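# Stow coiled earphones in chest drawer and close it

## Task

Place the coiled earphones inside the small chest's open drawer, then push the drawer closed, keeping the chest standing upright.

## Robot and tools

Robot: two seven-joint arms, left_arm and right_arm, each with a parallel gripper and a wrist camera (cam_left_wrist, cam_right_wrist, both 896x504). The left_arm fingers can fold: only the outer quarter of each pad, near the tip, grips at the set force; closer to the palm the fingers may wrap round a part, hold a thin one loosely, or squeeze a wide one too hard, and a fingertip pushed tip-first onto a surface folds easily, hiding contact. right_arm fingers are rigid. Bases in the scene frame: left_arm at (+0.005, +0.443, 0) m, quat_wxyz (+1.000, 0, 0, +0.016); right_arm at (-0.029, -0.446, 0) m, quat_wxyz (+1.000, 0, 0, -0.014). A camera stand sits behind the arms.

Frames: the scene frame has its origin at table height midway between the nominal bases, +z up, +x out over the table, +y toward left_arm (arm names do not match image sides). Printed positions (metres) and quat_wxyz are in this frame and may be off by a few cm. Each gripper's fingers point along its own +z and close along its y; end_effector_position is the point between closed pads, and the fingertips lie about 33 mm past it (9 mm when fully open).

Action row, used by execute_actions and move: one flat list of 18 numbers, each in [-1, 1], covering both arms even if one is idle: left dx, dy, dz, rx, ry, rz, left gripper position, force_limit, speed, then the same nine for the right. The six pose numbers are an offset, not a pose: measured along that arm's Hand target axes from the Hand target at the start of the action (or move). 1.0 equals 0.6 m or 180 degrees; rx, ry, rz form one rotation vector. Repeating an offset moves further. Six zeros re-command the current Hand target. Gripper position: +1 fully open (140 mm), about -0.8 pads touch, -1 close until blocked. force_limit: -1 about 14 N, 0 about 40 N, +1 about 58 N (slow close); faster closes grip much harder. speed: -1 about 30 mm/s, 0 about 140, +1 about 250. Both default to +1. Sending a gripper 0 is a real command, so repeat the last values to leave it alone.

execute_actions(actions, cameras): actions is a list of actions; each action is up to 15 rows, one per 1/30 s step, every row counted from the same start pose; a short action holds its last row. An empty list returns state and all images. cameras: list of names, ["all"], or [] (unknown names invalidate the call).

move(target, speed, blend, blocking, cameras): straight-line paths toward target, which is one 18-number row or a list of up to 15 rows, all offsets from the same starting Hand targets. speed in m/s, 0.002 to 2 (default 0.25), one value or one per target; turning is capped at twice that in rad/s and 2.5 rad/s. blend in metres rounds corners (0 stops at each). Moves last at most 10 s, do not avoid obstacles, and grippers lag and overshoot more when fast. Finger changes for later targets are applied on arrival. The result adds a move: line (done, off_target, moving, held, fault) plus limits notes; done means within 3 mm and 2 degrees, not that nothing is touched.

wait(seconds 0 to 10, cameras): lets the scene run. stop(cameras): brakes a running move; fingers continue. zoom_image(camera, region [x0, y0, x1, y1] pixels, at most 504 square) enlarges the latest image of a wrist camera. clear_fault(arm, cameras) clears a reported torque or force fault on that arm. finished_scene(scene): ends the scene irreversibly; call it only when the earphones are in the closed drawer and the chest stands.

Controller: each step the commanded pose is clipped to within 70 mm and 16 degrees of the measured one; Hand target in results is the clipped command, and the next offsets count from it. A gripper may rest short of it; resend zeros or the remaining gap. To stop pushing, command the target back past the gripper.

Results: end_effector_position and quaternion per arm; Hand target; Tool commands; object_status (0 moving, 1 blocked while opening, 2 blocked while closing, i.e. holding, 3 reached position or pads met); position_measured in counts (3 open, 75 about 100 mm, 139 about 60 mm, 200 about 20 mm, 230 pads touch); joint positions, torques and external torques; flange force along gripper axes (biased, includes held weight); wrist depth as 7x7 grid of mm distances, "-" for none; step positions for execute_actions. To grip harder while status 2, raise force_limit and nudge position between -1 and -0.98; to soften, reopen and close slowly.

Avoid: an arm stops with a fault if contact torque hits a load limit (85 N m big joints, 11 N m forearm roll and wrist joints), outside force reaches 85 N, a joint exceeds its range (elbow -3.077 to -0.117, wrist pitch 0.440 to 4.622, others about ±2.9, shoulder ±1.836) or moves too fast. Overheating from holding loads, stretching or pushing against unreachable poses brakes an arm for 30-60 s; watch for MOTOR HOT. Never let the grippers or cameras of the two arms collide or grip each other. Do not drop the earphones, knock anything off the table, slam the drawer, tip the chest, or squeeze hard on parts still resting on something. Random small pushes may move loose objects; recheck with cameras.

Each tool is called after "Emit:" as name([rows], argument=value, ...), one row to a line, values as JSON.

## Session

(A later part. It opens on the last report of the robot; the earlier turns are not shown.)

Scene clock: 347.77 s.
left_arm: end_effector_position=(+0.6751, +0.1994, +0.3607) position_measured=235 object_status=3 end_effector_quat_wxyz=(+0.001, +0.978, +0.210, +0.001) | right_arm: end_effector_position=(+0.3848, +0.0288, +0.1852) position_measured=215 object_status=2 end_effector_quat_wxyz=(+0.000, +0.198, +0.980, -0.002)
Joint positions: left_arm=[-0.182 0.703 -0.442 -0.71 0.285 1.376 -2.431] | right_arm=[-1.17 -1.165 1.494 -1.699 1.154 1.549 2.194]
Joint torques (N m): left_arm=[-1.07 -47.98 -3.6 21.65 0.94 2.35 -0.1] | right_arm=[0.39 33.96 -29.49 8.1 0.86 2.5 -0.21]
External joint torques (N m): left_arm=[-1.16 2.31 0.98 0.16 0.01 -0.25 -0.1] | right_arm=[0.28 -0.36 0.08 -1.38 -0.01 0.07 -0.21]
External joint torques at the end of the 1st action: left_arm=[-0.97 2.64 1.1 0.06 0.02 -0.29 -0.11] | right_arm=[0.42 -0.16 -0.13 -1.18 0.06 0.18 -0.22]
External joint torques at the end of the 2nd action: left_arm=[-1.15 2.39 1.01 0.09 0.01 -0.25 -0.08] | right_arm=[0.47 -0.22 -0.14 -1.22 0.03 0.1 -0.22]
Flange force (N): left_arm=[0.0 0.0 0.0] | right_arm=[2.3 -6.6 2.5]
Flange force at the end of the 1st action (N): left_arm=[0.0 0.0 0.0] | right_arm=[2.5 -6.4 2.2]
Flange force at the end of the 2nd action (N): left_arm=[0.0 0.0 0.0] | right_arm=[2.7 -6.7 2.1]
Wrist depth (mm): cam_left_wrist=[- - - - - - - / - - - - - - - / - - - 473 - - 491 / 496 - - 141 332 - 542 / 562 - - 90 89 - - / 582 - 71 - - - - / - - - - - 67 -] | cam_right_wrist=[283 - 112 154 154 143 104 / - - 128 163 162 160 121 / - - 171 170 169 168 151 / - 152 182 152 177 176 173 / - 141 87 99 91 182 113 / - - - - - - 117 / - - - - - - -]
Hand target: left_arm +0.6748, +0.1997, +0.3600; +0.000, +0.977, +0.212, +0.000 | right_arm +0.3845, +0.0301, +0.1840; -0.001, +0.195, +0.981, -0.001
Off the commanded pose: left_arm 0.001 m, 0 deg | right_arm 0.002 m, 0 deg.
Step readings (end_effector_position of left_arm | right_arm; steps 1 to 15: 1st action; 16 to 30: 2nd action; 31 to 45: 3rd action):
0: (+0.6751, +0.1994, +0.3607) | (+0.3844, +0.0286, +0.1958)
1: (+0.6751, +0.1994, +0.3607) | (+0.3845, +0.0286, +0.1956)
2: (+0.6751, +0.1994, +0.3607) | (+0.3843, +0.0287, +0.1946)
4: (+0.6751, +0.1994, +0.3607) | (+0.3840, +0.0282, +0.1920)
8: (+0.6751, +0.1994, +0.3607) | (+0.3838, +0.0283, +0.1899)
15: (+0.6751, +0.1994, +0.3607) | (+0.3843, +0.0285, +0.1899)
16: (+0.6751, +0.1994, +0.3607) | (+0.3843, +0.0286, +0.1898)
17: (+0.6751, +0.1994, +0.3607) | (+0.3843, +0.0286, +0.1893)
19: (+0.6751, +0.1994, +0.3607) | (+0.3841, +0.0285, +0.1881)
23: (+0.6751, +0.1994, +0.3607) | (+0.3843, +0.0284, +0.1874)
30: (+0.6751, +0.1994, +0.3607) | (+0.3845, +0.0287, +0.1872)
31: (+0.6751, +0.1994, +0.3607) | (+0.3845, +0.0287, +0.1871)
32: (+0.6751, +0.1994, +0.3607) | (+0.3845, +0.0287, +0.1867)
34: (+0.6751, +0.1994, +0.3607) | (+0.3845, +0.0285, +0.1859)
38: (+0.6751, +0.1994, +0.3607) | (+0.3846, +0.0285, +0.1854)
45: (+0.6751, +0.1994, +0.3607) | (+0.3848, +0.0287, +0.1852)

Emit:
execute_actions([
  [[0,0,0,0,0,0,-1,-1,0.5,0,0,0.004,0,0,0,-1,-1,-1]],
  [[0,0,0,0,0,0,-1,-1,0.5,0,0,0.0025,0,0,0,-1,-1,-1]],
], cameras=["cam_right_wrist"])

Scene clock: 356.93 s.
left_arm: end_effector_position=(+0.6751, +0.1994, +0.3607) position_measured=235 object_status=3 end_effector_quat_wxyz=(+0.001, +0.978, +0.210, +0.001) | right_arm: end_effector_position=(+0.3854, +0.0296, +0.1827) position_measured=215 object_status=2 end_effector_quat_wxyz=(+0.001, +0.198, +0.980, -0.001)
Joint positions: left_arm=[-0.182 0.703 -0.442 -0.71 0.285 1.376 -2.431] | right_arm=[-1.168 -1.165 1.499 -1.703 1.156 1.558 2.193]
Joint torques (N m): left_arm=[-1.02 -47.96 -3.66 21.66 0.93 2.34 -0.01] | right_arm=[0.05 33.55 -28.22 7.41 0.75 2.35 -0.27]
External joint torques (N m): left_arm=[-1.03 2.63 0.98 0.05 0 -0.27 -0.01] | right_arm=[0.19 -0.69 1.4 -1.98 -0.1 -0.1 -0.27]
External joint torques at the end of the 1st action: left_arm=[-1.17 2.37 0.97 0.09 0.01 -0.29 -0.09] | right_arm=[0.22 -0.67 0.95 -1.67 -0.03 0.06 -0.26]
Flange force (N): left_arm=[0.0 0.0 0.0] | right_arm=[2.1 -7.0 4.7]
Flange force at the end of the 1st action (N): left_arm=[0.0 0.0 0.0] | right_arm=[2.0 -6.4 4.1]
Wrist depth (mm): cam_left_wrist=[445 429 - - - 443 454 / 455 432 - 463 - - 467 / 487 484 486 - 482 - - / 526 540 508 141 330 - - / 542 - - 90 89 555 - / 589 - 72 - - - - / - - - - - 67 -] | cam_right_wrist=[- - 110 152 152 142 104 / - - 132 160 160 158 120 / - - 168 167 167 166 147 / - 151 179 174 174 173 171 / - 140 87 92 91 179 111 / - - - - - - 115 / - - - - - - -]
Hand target: left_arm +0.6748, +0.1997, +0.3600; +0.000, +0.977, +0.212, +0.000 | right_arm +0.3845, +0.0300, +0.1801; -0.001, +0.195, +0.981, -0.001
Off the commanded pose: left_arm 0.001 m, 0 deg | right_arm 0.003 m, 0 deg.
Step readings (end_effector_position of left_arm | right_arm; steps 1 to 15: 1st action; 16 to 30: 2nd action):
0: (+0.6751, +0.1994, +0.3607) | (+0.3848, +0.0288, +0.1852)
1: (+0.6751, +0.1994, +0.3607) | (+0.3849, +0.0288, +0.1851)
2: (+0.6751, +0.1994, +0.3607) | (+0.3848, +0.0288, +0.1847)
4: (+0.6751, +0.1994, +0.3607) | (+0.3848, +0.0287, +0.1840)
8: (+0.6751, +0.1994, +0.3607) | (+0.3849, +0.0289, +0.1837)
15: (+0.6751, +0.1994, +0.3607) | (+0.3851, +0.0291, +0.1836)
16: (+0.6751, +0.1994, +0.3607) | (+0.3851, +0.0291, +0.1836)
17: (+0.6751, +0.1994, +0.3607) | (+0.3851, +0.0291, +0.1833)
19: (+0.6751, +0.1994, +0.3607) | (+0.3851, +0.0292, +0.1830)
23: (+0.6751, +0.1994, +0.3607) | (+0.3852, +0.0294, +0.1829)
30: (+0.6751, +0.1994, +0.3607) | (+0.3854, +0.0295, +0.1827)
Images, in order (width x height): cam_right_wrist 896x504.

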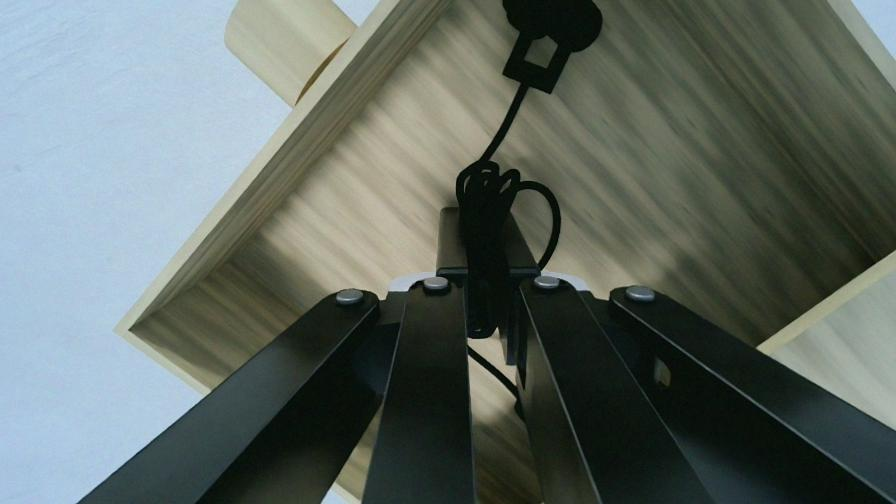

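Emit:
move([
  [0,0,0,0,0,0,-1,-1,0.5,0,0,-0.003,0,0,0,-1,-1,-1],
  [0,0,0,0,0,0,-1,-1,0.5,0,0,-0.003,0,0,0,-0.03,-1,-1],
], speed=0.05, cameras=["cam_right_wrist"])

Scene clock: 388.87 s.
left_arm: end_effector_position=(+0.6751, +0.1994, +0.3607) position_measured=235 object_status=3 end_effector_quat_wxyz=(+0.001, +0.978, +0.210, +0.001) | right_arm: end_effector_position=(+0.3850, +0.0297, +0.1821) position_measured=132 object_status=0 end_effector_quat_wxyz=(+0.000, +0.198, +0.980, -0.001)
Joint positions: left_arm=[-0.182 0.703 -0.442 -0.71 0.285 1.376 -2.431] | right_arm=[-1.168 -1.164 1.501 -1.704 1.156 1.559 2.193]
Joint torques (N m): left_arm=[-1.04 -47.9 -3.58 21.75 0.93 2.35 -0.09] | right_arm=[-0.1 34.64 -30.19 8.82 0.76 2.33 -0.16]
External joint torques (N m): left_arm=[-0.97 2.7 1.09 0.16 0.01 -0.26 -0.09] | right_arm=[-0.29 0.37 -0.62 -0.75 -0.13 -0.1 -0.16]
Flange force (N): left_arm=[0.0 0.0 0.0] | right_arm=[0.4 -3.5 -0.4]
Wrist depth (mm): cam_left_wrist=[- - 425 438 448 459 - / - - - - - - - / 497 - - - 491 - - / 490 - - 141 335 - - / 538 - - 90 89 - - / - - 71 - - - - / - - - - - 67 -] | cam_right_wrist=[- - 110 152 152 139 102 / - - 125 160 158 157 120 / - - 168 166 166 165 147 / - 148 175 174 151 172 171 / - 91 97 185 173 - 108 / - - - 196 193 - - / - - - 184 204 - -]
Hand target: left_arm +0.6748, +0.1997, +0.3600; +0.000, +0.977, +0.212, +0.000 | right_arm +0.3845, +0.0301, +0.1819; -0.001, +0.195, +0.981, -0.001
Off the commanded pose: left_arm 0.001 m, 0 deg | right_arm 0.001 m, 0 deg.
move: done
Images, in order (width x height): cam_right_wrist 896x504.

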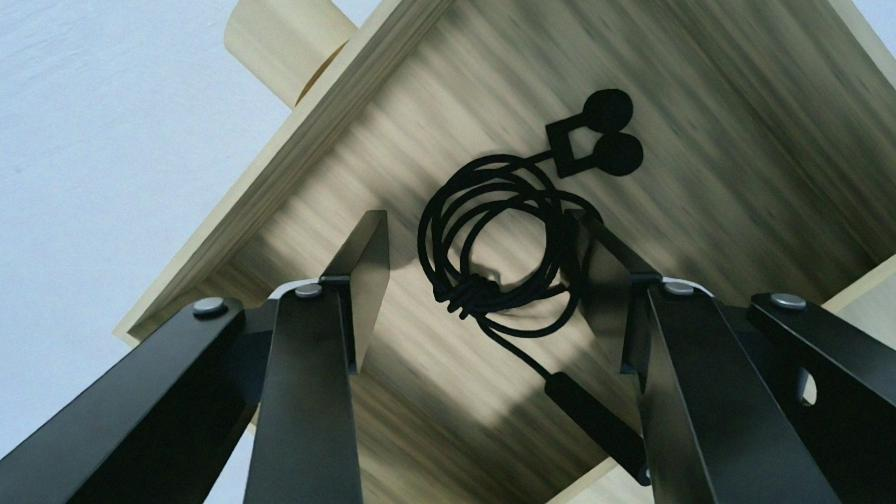

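Emit:
zoom_image(camera="cam_right_wrist", region=[400, 70, 700, 490])

Scaled by 1.200 from the camera's 896x504 image, which has a finer 1280x720 frame.

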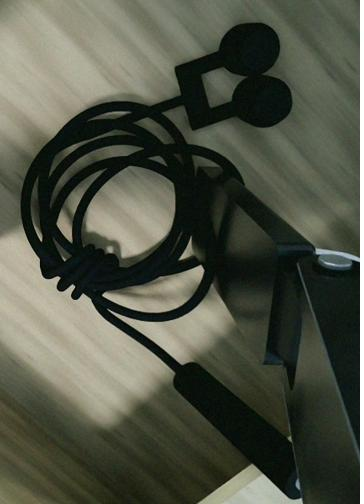

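Emit:
move(target=[0,0,0,0,0,0,-1,-1,0.5,0,0,-0.2,0,0,0,-0.03,-1,-1], speed=0.1, cameras=["cam_right_wrist"])

Scene clock: 422.40 s.
left_arm: end_effector_position=(+0.6751, +0.1994, +0.3607) position_measured=235 object_status=3 end_effector_quat_wxyz=(+0.001, +0.978, +0.210, +0.001) | right_arm: end_effector_position=(+0.3848, +0.0318, +0.3019) position_measured=132 object_status=3 end_effector_quat_wxyz=(-0.001, +0.192, +0.981, +0.002)
Joint positions: left_arm=[-0.182 0.703 -0.442 -0.71 0.285 1.376 -2.431] | right_arm=[-1.235 -1.04 1.395 -1.486 1.049 1.377 2.249]
Joint velocities: left_arm=[within noise] | right_arm=[0 -0.002 -0.001 0.002 0 -0.004 0.007]
Joint torques (N m): left_arm=[-1.03 -47.97 -3.61 21.68 0.93 2.34 -0.12] | right_arm=[-0.62 34.44 -27.54 10.22 0.61 2.21 0.11]
External joint torques (N m): left_arm=[-1.02 2.62 1.03 0.07 0 -0.27 -0.12] | right_arm=[-0.69 -0.35 -1.16 -0.3 -0.27 -0.24 0.11]
Flange force (N): left_arm=[0.0 0.0 0.0] | right_arm=[-0.1 -1.5 -0.8]
Wrist depth (mm): cam_left_wrist=[429 439 437 443 - 450 - / 451 474 447 - 458 - 466 / - 491 - - - 493 483 / - 530 516 141 333 - - / 576 - - 90 89 83 - / 568 - 71 - - - - / - - - - - 67 -] | cam_right_wrist=[- - 376 262 252 - - / - - 230 273 271 - - / - - 286 286 285 220 - / - - 141 302 151 227 232 / - 88 96 282 241 - - / - - - 259 259 - - / - - - - 272 - -]
Hand target: left_arm +0.6748, +0.1997, +0.3600; +0.000, +0.977, +0.212, +0.000 | right_arm +0.3847, +0.0302, +0.3019; -0.001, +0.195, +0.981, -0.001
Off the commanded pose: left_arm 0.001 m, 0 deg | right_arm 0.002 m, 1 deg.
move: done
Images, in order (width x height): cam_right_wrist 896x504.

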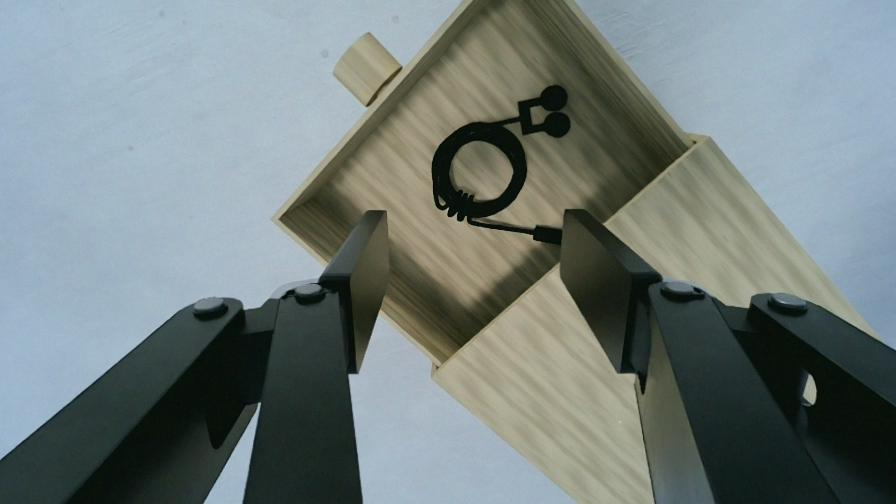

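Emit:
move([
  [0,0.0217,0.1,0,0,0,-1,-1,0.5,0.019,-0.062,-0.097,0,0,0,-1,-1,0],
  [0,0.0217,0.317,0,0,0,-1,-1,0.5,0.158,-0.183,0.003,-0.2305,-0.092,-0.732,-1,-1,0],
  [-0.058,0.0217,0.317,0,0,0,-1,-1,0.5,0.1447,-0.1637,0.188,-0.2305,-0.092,-0.732,-1,-1,0],
], speed=[0.2,0.35,0.15], blend=[0.02,0.01,0], cameras=["all"])

Scene clock: 500.80 s.
left_arm: end_effector_position=(+0.6488, +0.1740, +0.1695) position_measured=235 object_status=3 end_effector_quat_wxyz=(-0.001, +0.978, +0.209, +0.000) | right_arm: end_effector_position=(+0.2663, -0.0281, +0.1896) position_measured=233 object_status=3 end_effector_quat_wxyz=(-0.161, +0.802, -0.518, -0.253)
Joint positions: left_arm=[-0.08 0.55 -0.448 -1.476 0.25 1.969 -2.526] | right_arm=[0.03 -0.209 0.666 -2.446 0.94 2.192 -0.366]
Joint velocities: left_arm=[within noise] | right_arm=[0 0.001 -0.001 0 0.001 0 -0.007]
Joint torques (N m): left_arm=[-0.51 -45.55 -6.03 23.92 0.63 2.68 -0.09] | right_arm=[0.37 -16.48 -3.98 22.75 0.88 1.76 -0.3]
External joint torques (N m): left_arm=[-0.66 1.71 0.48 -0.29 -0.26 0.09 -0.09] | right_arm=[0.37 0.93 -0.18 -0.09 0.17 0.17 -0.29]
Flange force (N): left_arm=[3.0 4.4 2.0] | right_arm=[1.2 -2.2 2.7]
Wrist depth (mm): cam_left_wrist=[- 274 269 272 - 273 267 / 287 287 284 - - 288 293 / 301 304 - 297 - 297 - / - 318 241 142 239 312 320 / - - 97 90 89 169 345 / 364 - 71 - - - 364 / - - - - - 67 -] | cam_right_wrist=[94 101 - - - - 276 / 160 104 137 - - - - / 167 124 153 - - - - / 223 220 155 120 - - - / 244 244 93 95 91 - - / 226 - - - - - 1212 / - - - - - - -]
Hand target: left_arm +0.6486, +0.1734, +0.1698; +0.000, +0.977, +0.212, +0.000 | right_arm +0.2666, -0.0274, +0.1894; -0.163, +0.802, -0.516, -0.253
Off the commanded pose: left_arm 0.001 m, 0 deg | right_arm 0.001 m, 0 deg.
move: done

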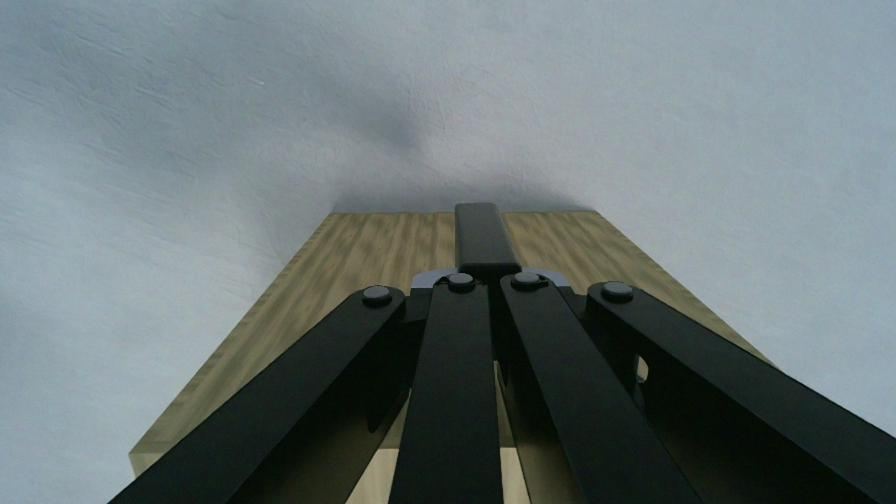

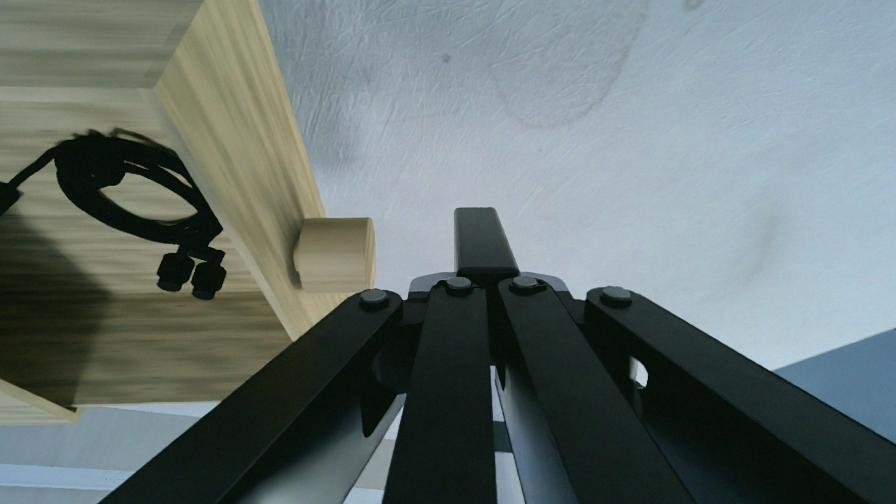

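Emit:
move([
  [-0.0117,0,0,0,0,0,-1,-1,0.5,0,-0.03,0,0,0,0,-1,-1,0],
  [-0.0117,0,0,0,0,0,-1,-1,0.5,0,-0.19,0,0,0,0,-1,-1,0],
], speed=0.06, blend=[0.003,0], cameras=["all"])

Scene clock: 526.50 s.
left_arm: end_effector_position=(+0.6426, +0.1718, +0.1695) position_measured=235 object_status=3 end_effector_quat_wxyz=(-0.001, +0.978, +0.209, +0.000) | right_arm: end_effector_position=(+0.3686, +0.0200, +0.1896) position_measured=233 object_status=3 end_effector_quat_wxyz=(-0.163, +0.803, -0.514, -0.254)
Joint positions: left_arm=[-0.08 0.533 -0.45 -1.503 0.245 1.979 -2.533] | right_arm=[0.027 0.176 0.657 -2.098 0.659 2.262 -0.215]
Joint velocities: left_arm=[within noise] | right_arm=[0 0 -0.001 0.001 0 0 0.005]
Joint torques (N m): left_arm=[-0.44 -45.02 -6.14 23.99 0.63 2.67 -0.13] | right_arm=[0.25 -28.72 3.13 23.82 0.23 1.95 0.08]
External joint torques (N m): left_arm=[-0.72 1.77 0.19 -0.27 -0.26 0.08 -0.13] | right_arm=[0.19 0.83 -0.51 0.56 -0.37 0.16 0.09]
Flange force (N): left_arm=[2.9 4.7 1.9] | right_arm=[-0.2 -6.1 1.7]
Wrist depth (mm): cam_left_wrist=[- 267 269 - 273 272 - / 287 281 286 293 290 289 287 / 309 296 288 293 296 - 303 / - 323 222 141 222 321 324 / 336 333 97 90 89 148 342 / - - 71 - - - 364 / - - - - - 67 -] | cam_right_wrist=[- 88 95 - - - - / - 157 99 - - - - / - 163 150 - - - - / 110 115 197 150 - - - / 141 141 93 92 91 595 645 / 196 - - - - - - / - - - - - - -]
Hand target: left_arm +0.6422, +0.1705, +0.1698; +0.000, +0.977, +0.212, +0.000 | right_arm +0.3704, +0.0198, +0.1895; -0.163, +0.802, -0.516, -0.253
Off the commanded pose: left_arm 0.001 m, 0 deg | right_arm 0.002 m, 0 deg.
move: done

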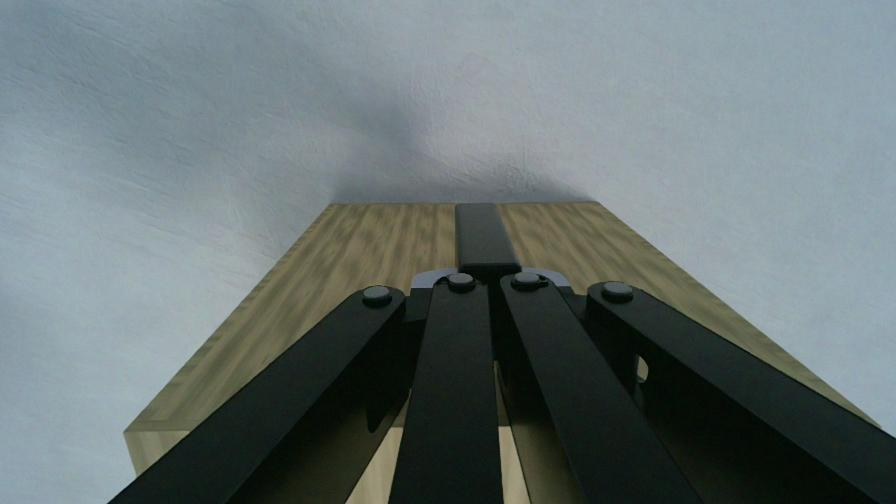

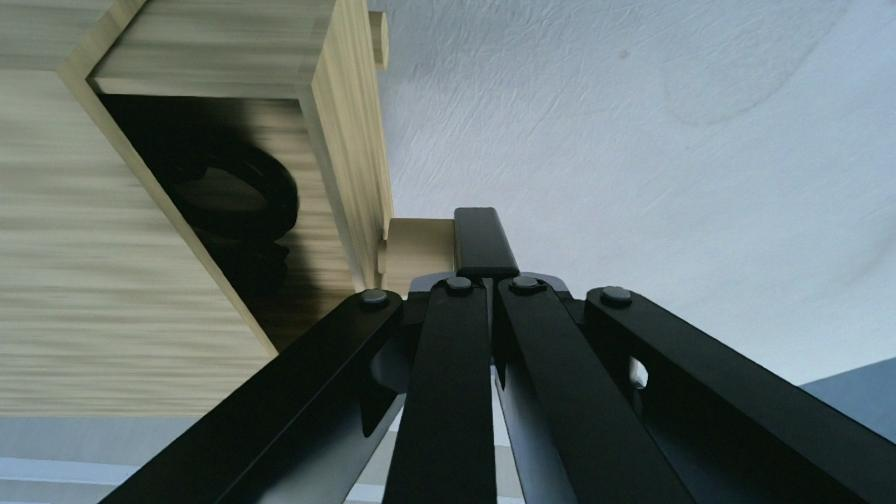

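Emit:
move([
  [0,0,0,0,0,0,-1,-1,0.5,-0.003,0,-0.011,0,0,0,-1,-1,0],
  [0,0,0,0,0,0,-1,-1,0.5,-0.003,-0.055,-0.011,0,0,0,-1,-1,0],
], speed=0.05, blend=[0.004,0], cameras=["all"])

Scene clock: 539.10 s.
left_arm: end_effector_position=(+0.6426, +0.1718, +0.1695) position_measured=235 object_status=3 end_effector_quat_wxyz=(-0.001, +0.978, +0.209, +0.000) | right_arm: end_effector_position=(+0.4014, +0.0319, +0.1963) position_measured=233 object_status=3 end_effector_quat_wxyz=(-0.165, +0.803, -0.515, -0.252)
Joint positions: left_arm=[-0.08 0.533 -0.45 -1.503 0.245 1.979 -2.533] | right_arm=[0.055 0.267 0.626 -1.977 0.58 2.243 -0.161]
Joint velocities: left_arm=[within noise] | right_arm=[-0.001 0 0.001 -0.001 -0.001 0 0.007]
Joint torques (N m): left_arm=[-0.5 -45.08 -6.1 24.02 0.63 2.69 -0.11] | right_arm=[0.3 -32.57 4.9 24.04 0.29 1.67 0.06]
External joint torques (N m): left_arm=[-0.4 1.73 0.5 -0.16 -0.24 0.1 -0.11] | right_arm=[0.23 0.77 -0.48 0.56 -0.37 -0.21 0.08]
Flange force (N): left_arm=[3.4 4.5 1.9] | right_arm=[-0.5 -6.1 0.7]
Wrist depth (mm): cam_left_wrist=[272 - 266 270 - 271 274 / 284 286 286 - - 289 - / - - - 299 293 302 - / - - 222 141 221 - - / 336 158 97 90 89 167 - / 361 - 71 - - - - / - - - - - 67 -] | cam_right_wrist=[- 82 101 241 - - - / - 85 102 200 - - - / 106 105 108 207 411 - - / 124 124 127 147 - - - / 159 157 95 93 91 - - / 204 - - - - - 1334 / - - - - - - -]
Hand target: left_arm +0.6422, +0.1705, +0.1698; +0.000, +0.977, +0.212, +0.000 | right_arm +0.4014, +0.0314, +0.1960; -0.163, +0.802, -0.516, -0.253
Off the commanded pose: left_arm 0.001 m, 0 deg | right_arm 0.001 m, 0 deg.
move: done; blend cut to 0.0034 m at target 1

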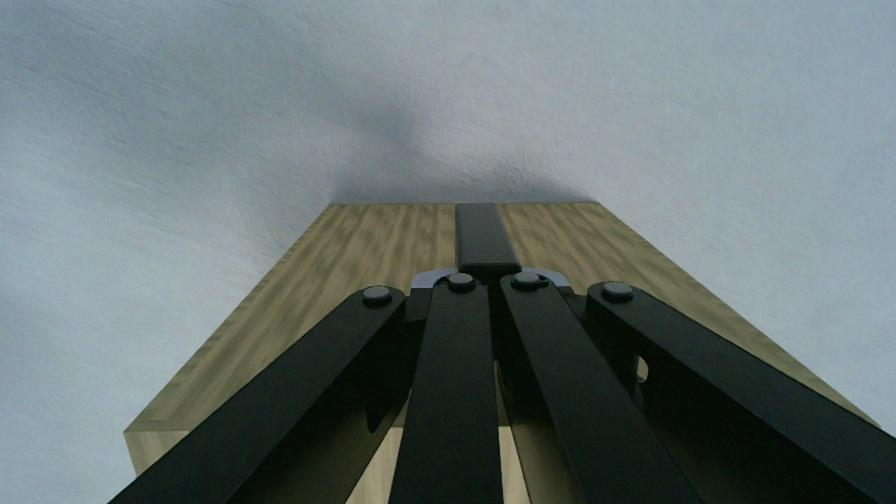

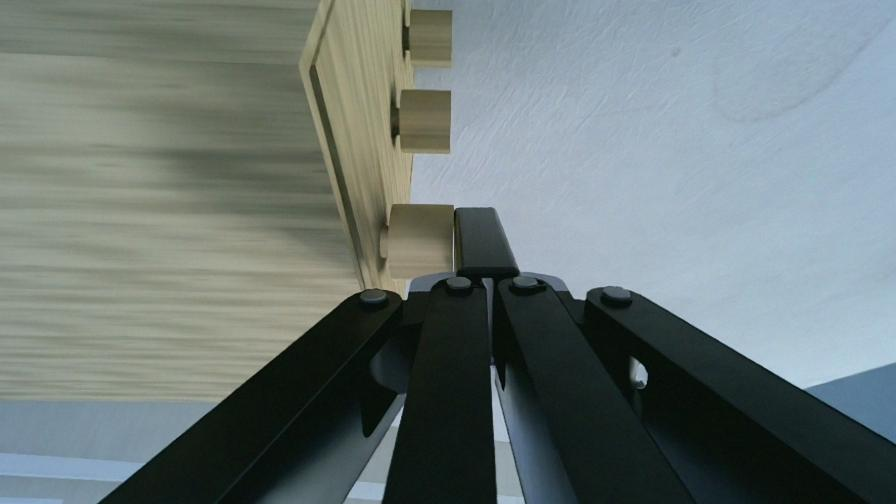

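Emit:
move(target=[0,0,0,0,0,0,-1,-1,0.5,0,-0.012,0,0,0,0,-1,-1,0], speed=0.03, cameras=["all"])

Emit:
zoom_image(camera="cam_right_wrist", region=[280, 40, 500, 300])

Scene clock: 550.53 s.
left_arm: end_effector_position=(+0.6426, +0.1718, +0.1695) position_measured=235 object_status=3 end_effector_quat_wxyz=(-0.001, +0.978, +0.209, +0.000) | right_arm: end_effector_position=(+0.4035, +0.0350, +0.1962) position_measured=233 object_status=3 end_effector_quat_wxyz=(-0.161, +0.804, -0.513, -0.256)
Joint positions: left_arm=[-0.08 0.533 -0.45 -1.503 0.245 1.979 -2.533] | right_arm=[0.065 0.287 0.619 -1.951 0.564 2.229 -0.149]
Joint velocities: left_arm=[within noise] | right_arm=[0.002 0.001 -0.002 0.001 0.001 -0.002 0.006]
Joint torques (N m): left_arm=[-0.57 -45.03 -6.06 23.94 0.61 2.68 -0.1] | right_arm=[-0.29 -32.18 4.15 25.08 0.31 3.25 0.11]
External joint torques (N m): left_arm=[-0.55 1.79 0.49 -0.29 -0.27 0.08 -0.1] | right_arm=[-0.28 2.13 -1.55 1.47 -0.38 1.35 0.12]
Flange force (N): left_arm=[3.1 4.4 2.0] | right_arm=[0.4 -13.4 5.1]
Wrist depth (mm): cam_left_wrist=[269 269 267 271 - - - / 284 - - 283 289 287 - / 297 - 293 294 301 - 298 / - - 221 141 221 - - / - - 97 90 89 157 340 / - - 72 - - - - / - - - - - 67 -] | cam_right_wrist=[- 78 95 240 - - - / - 85 96 198 - - - / 101 104 108 302 - - - / 123 122 122 147 - - - / 157 156 95 92 91 - - / 201 - - - - - 1370 / - - - - - - -]
Hand target: left_arm +0.6422, +0.1705, +0.1698; +0.000, +0.977, +0.212, +0.000 | right_arm +0.4080, +0.0344, +0.1960; -0.163, +0.802, -0.516, -0.253
Off the commanded pose: left_arm 0.001 m, 0 deg | right_arm 0.005 m, 1 deg.
move: off_target (right_arm)

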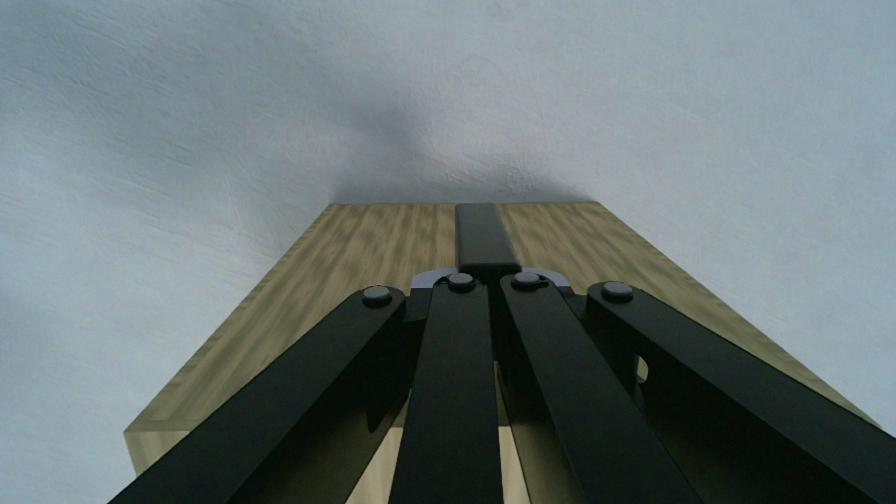

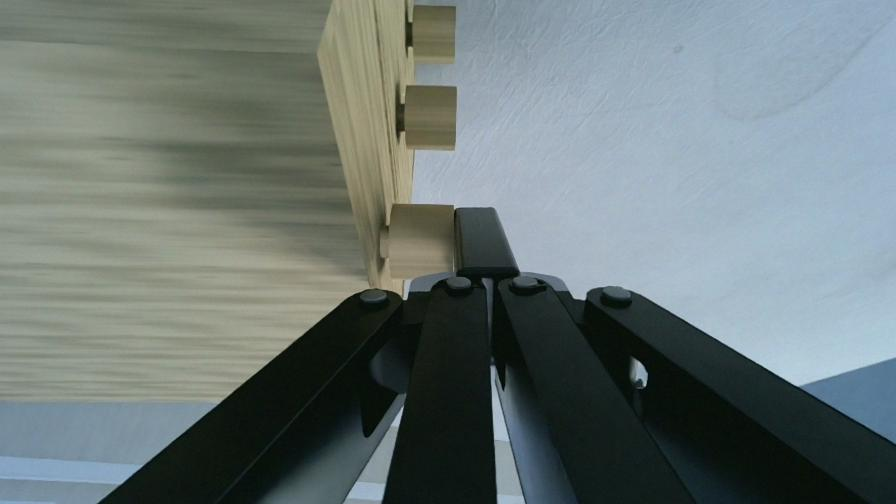

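Scaled by 1.938 from the camera's 896x504 image, which has a finer 1280x720 frame.

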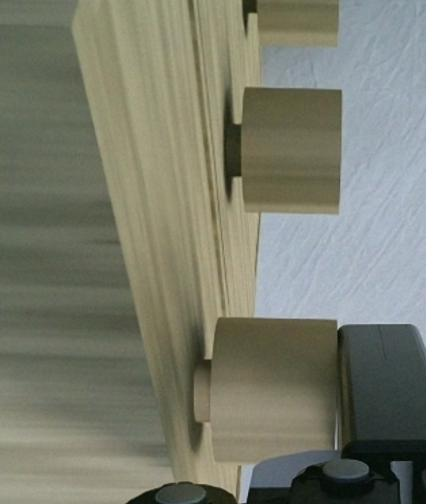

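Emit:
move([
  [0.07,0,0,0,0,0,-1,-1,0.5,0,0.04,0,0,0,0,-1,-1,0],
  [0.07,0,-0.2,0,0,0,-1,-1,0.5,0,0.16,0,0,0,0,-1,-1,0],
], speed=[0.06,0.2], blend=[0.008,0], cameras=["all"])

Emit:
zoom_image(camera="cam_right_wrist", region=[0, 0, 420, 430])

Scene clock: 559.47 s.
left_arm: end_effector_position=(+0.6805, +0.1872, +0.2901) position_measured=235 object_status=3 end_effector_quat_wxyz=(+0.002, +0.977, +0.214, +0.000) | right_arm: end_effector_position=(+0.3213, -0.0050, +0.1957) position_measured=233 object_status=3 end_effector_quat_wxyz=(-0.162, +0.802, -0.518, -0.251)
Joint positions: left_arm=[-0.125 0.632 -0.446 -1.028 0.255 1.613 -2.473] | right_arm=[0.017 -0.019 0.661 -2.269 0.799 2.231 -0.288]
Joint velocities: left_arm=[within noise] | right_arm=[0.001 0 0 0.001 -0.001 0 -0.007]
Joint torques (N m): left_arm=[-0.95 -47.43 -5.34 24.29 1.3 2.23 0.42] | right_arm=[-0.22 -23.93 -0.82 22.82 0.82 1.4 -0.24]
External joint torques (N m): left_arm=[-1.1 2.37 0.46 0.76 0.35 -0.36 0.41] | right_arm=[-0.27 -0.47 -0.51 -0.46 0.18 -0.3 -0.22]
Flange force (N): left_arm=[0.0 0.0 0.0] | right_arm=[1.1 4.0 -2.2]
Wrist depth (mm): cam_left_wrist=[- - - - - 382 - / - 397 401 - - 394 411 / - 445 414 415 410 423 411 / - 446 401 141 331 452 - / 473 475 - 90 89 462 - / - - 71 - - - - / - - - - - 67 -] | cam_right_wrist=[153 206 - - - - - / 147 198 319 - - - - / 155 206 384 - - - - / 155 162 - 120 - - - / 162 196 87 95 91 - - / 196 - - - - - 1293 / - - - - - - -]
Hand target: left_arm +0.6804, +0.1879, +0.2898; +0.000, +0.977, +0.212, +0.000 | right_arm +0.3206, -0.0054, +0.1959; -0.163, +0.802, -0.516, -0.253
Off the commanded pose: left_arm 0.001 m, 0 deg | right_arm 0.001 m, 0 deg.
move: done

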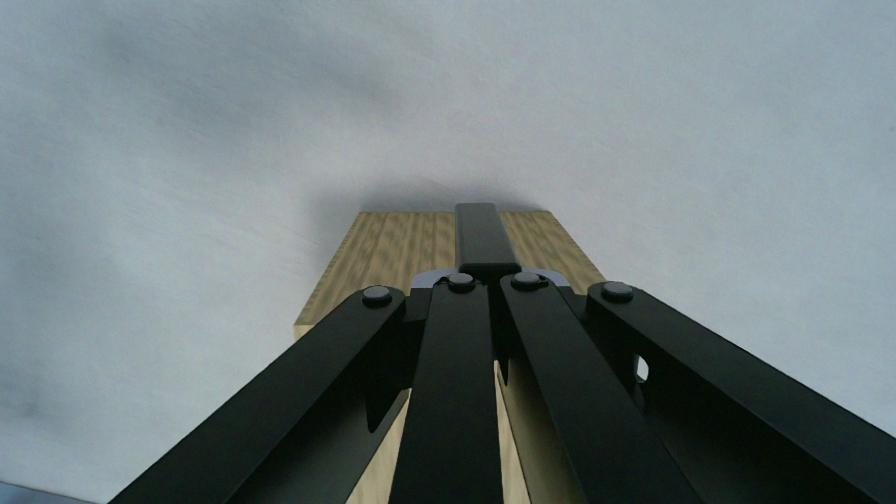

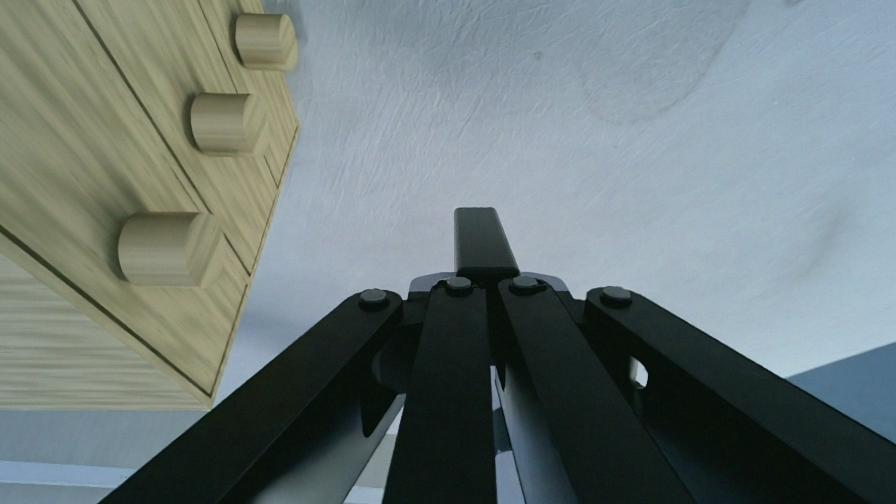

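Scaled by 1.172 from the camera's 896x504 image, which has a finer 1280x720 frame.

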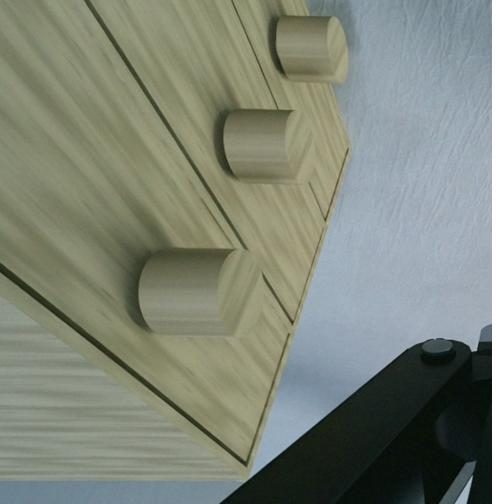

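Closed and flush.

Emit:
finished_scene(scene=2)

The scene is finished: the task was done.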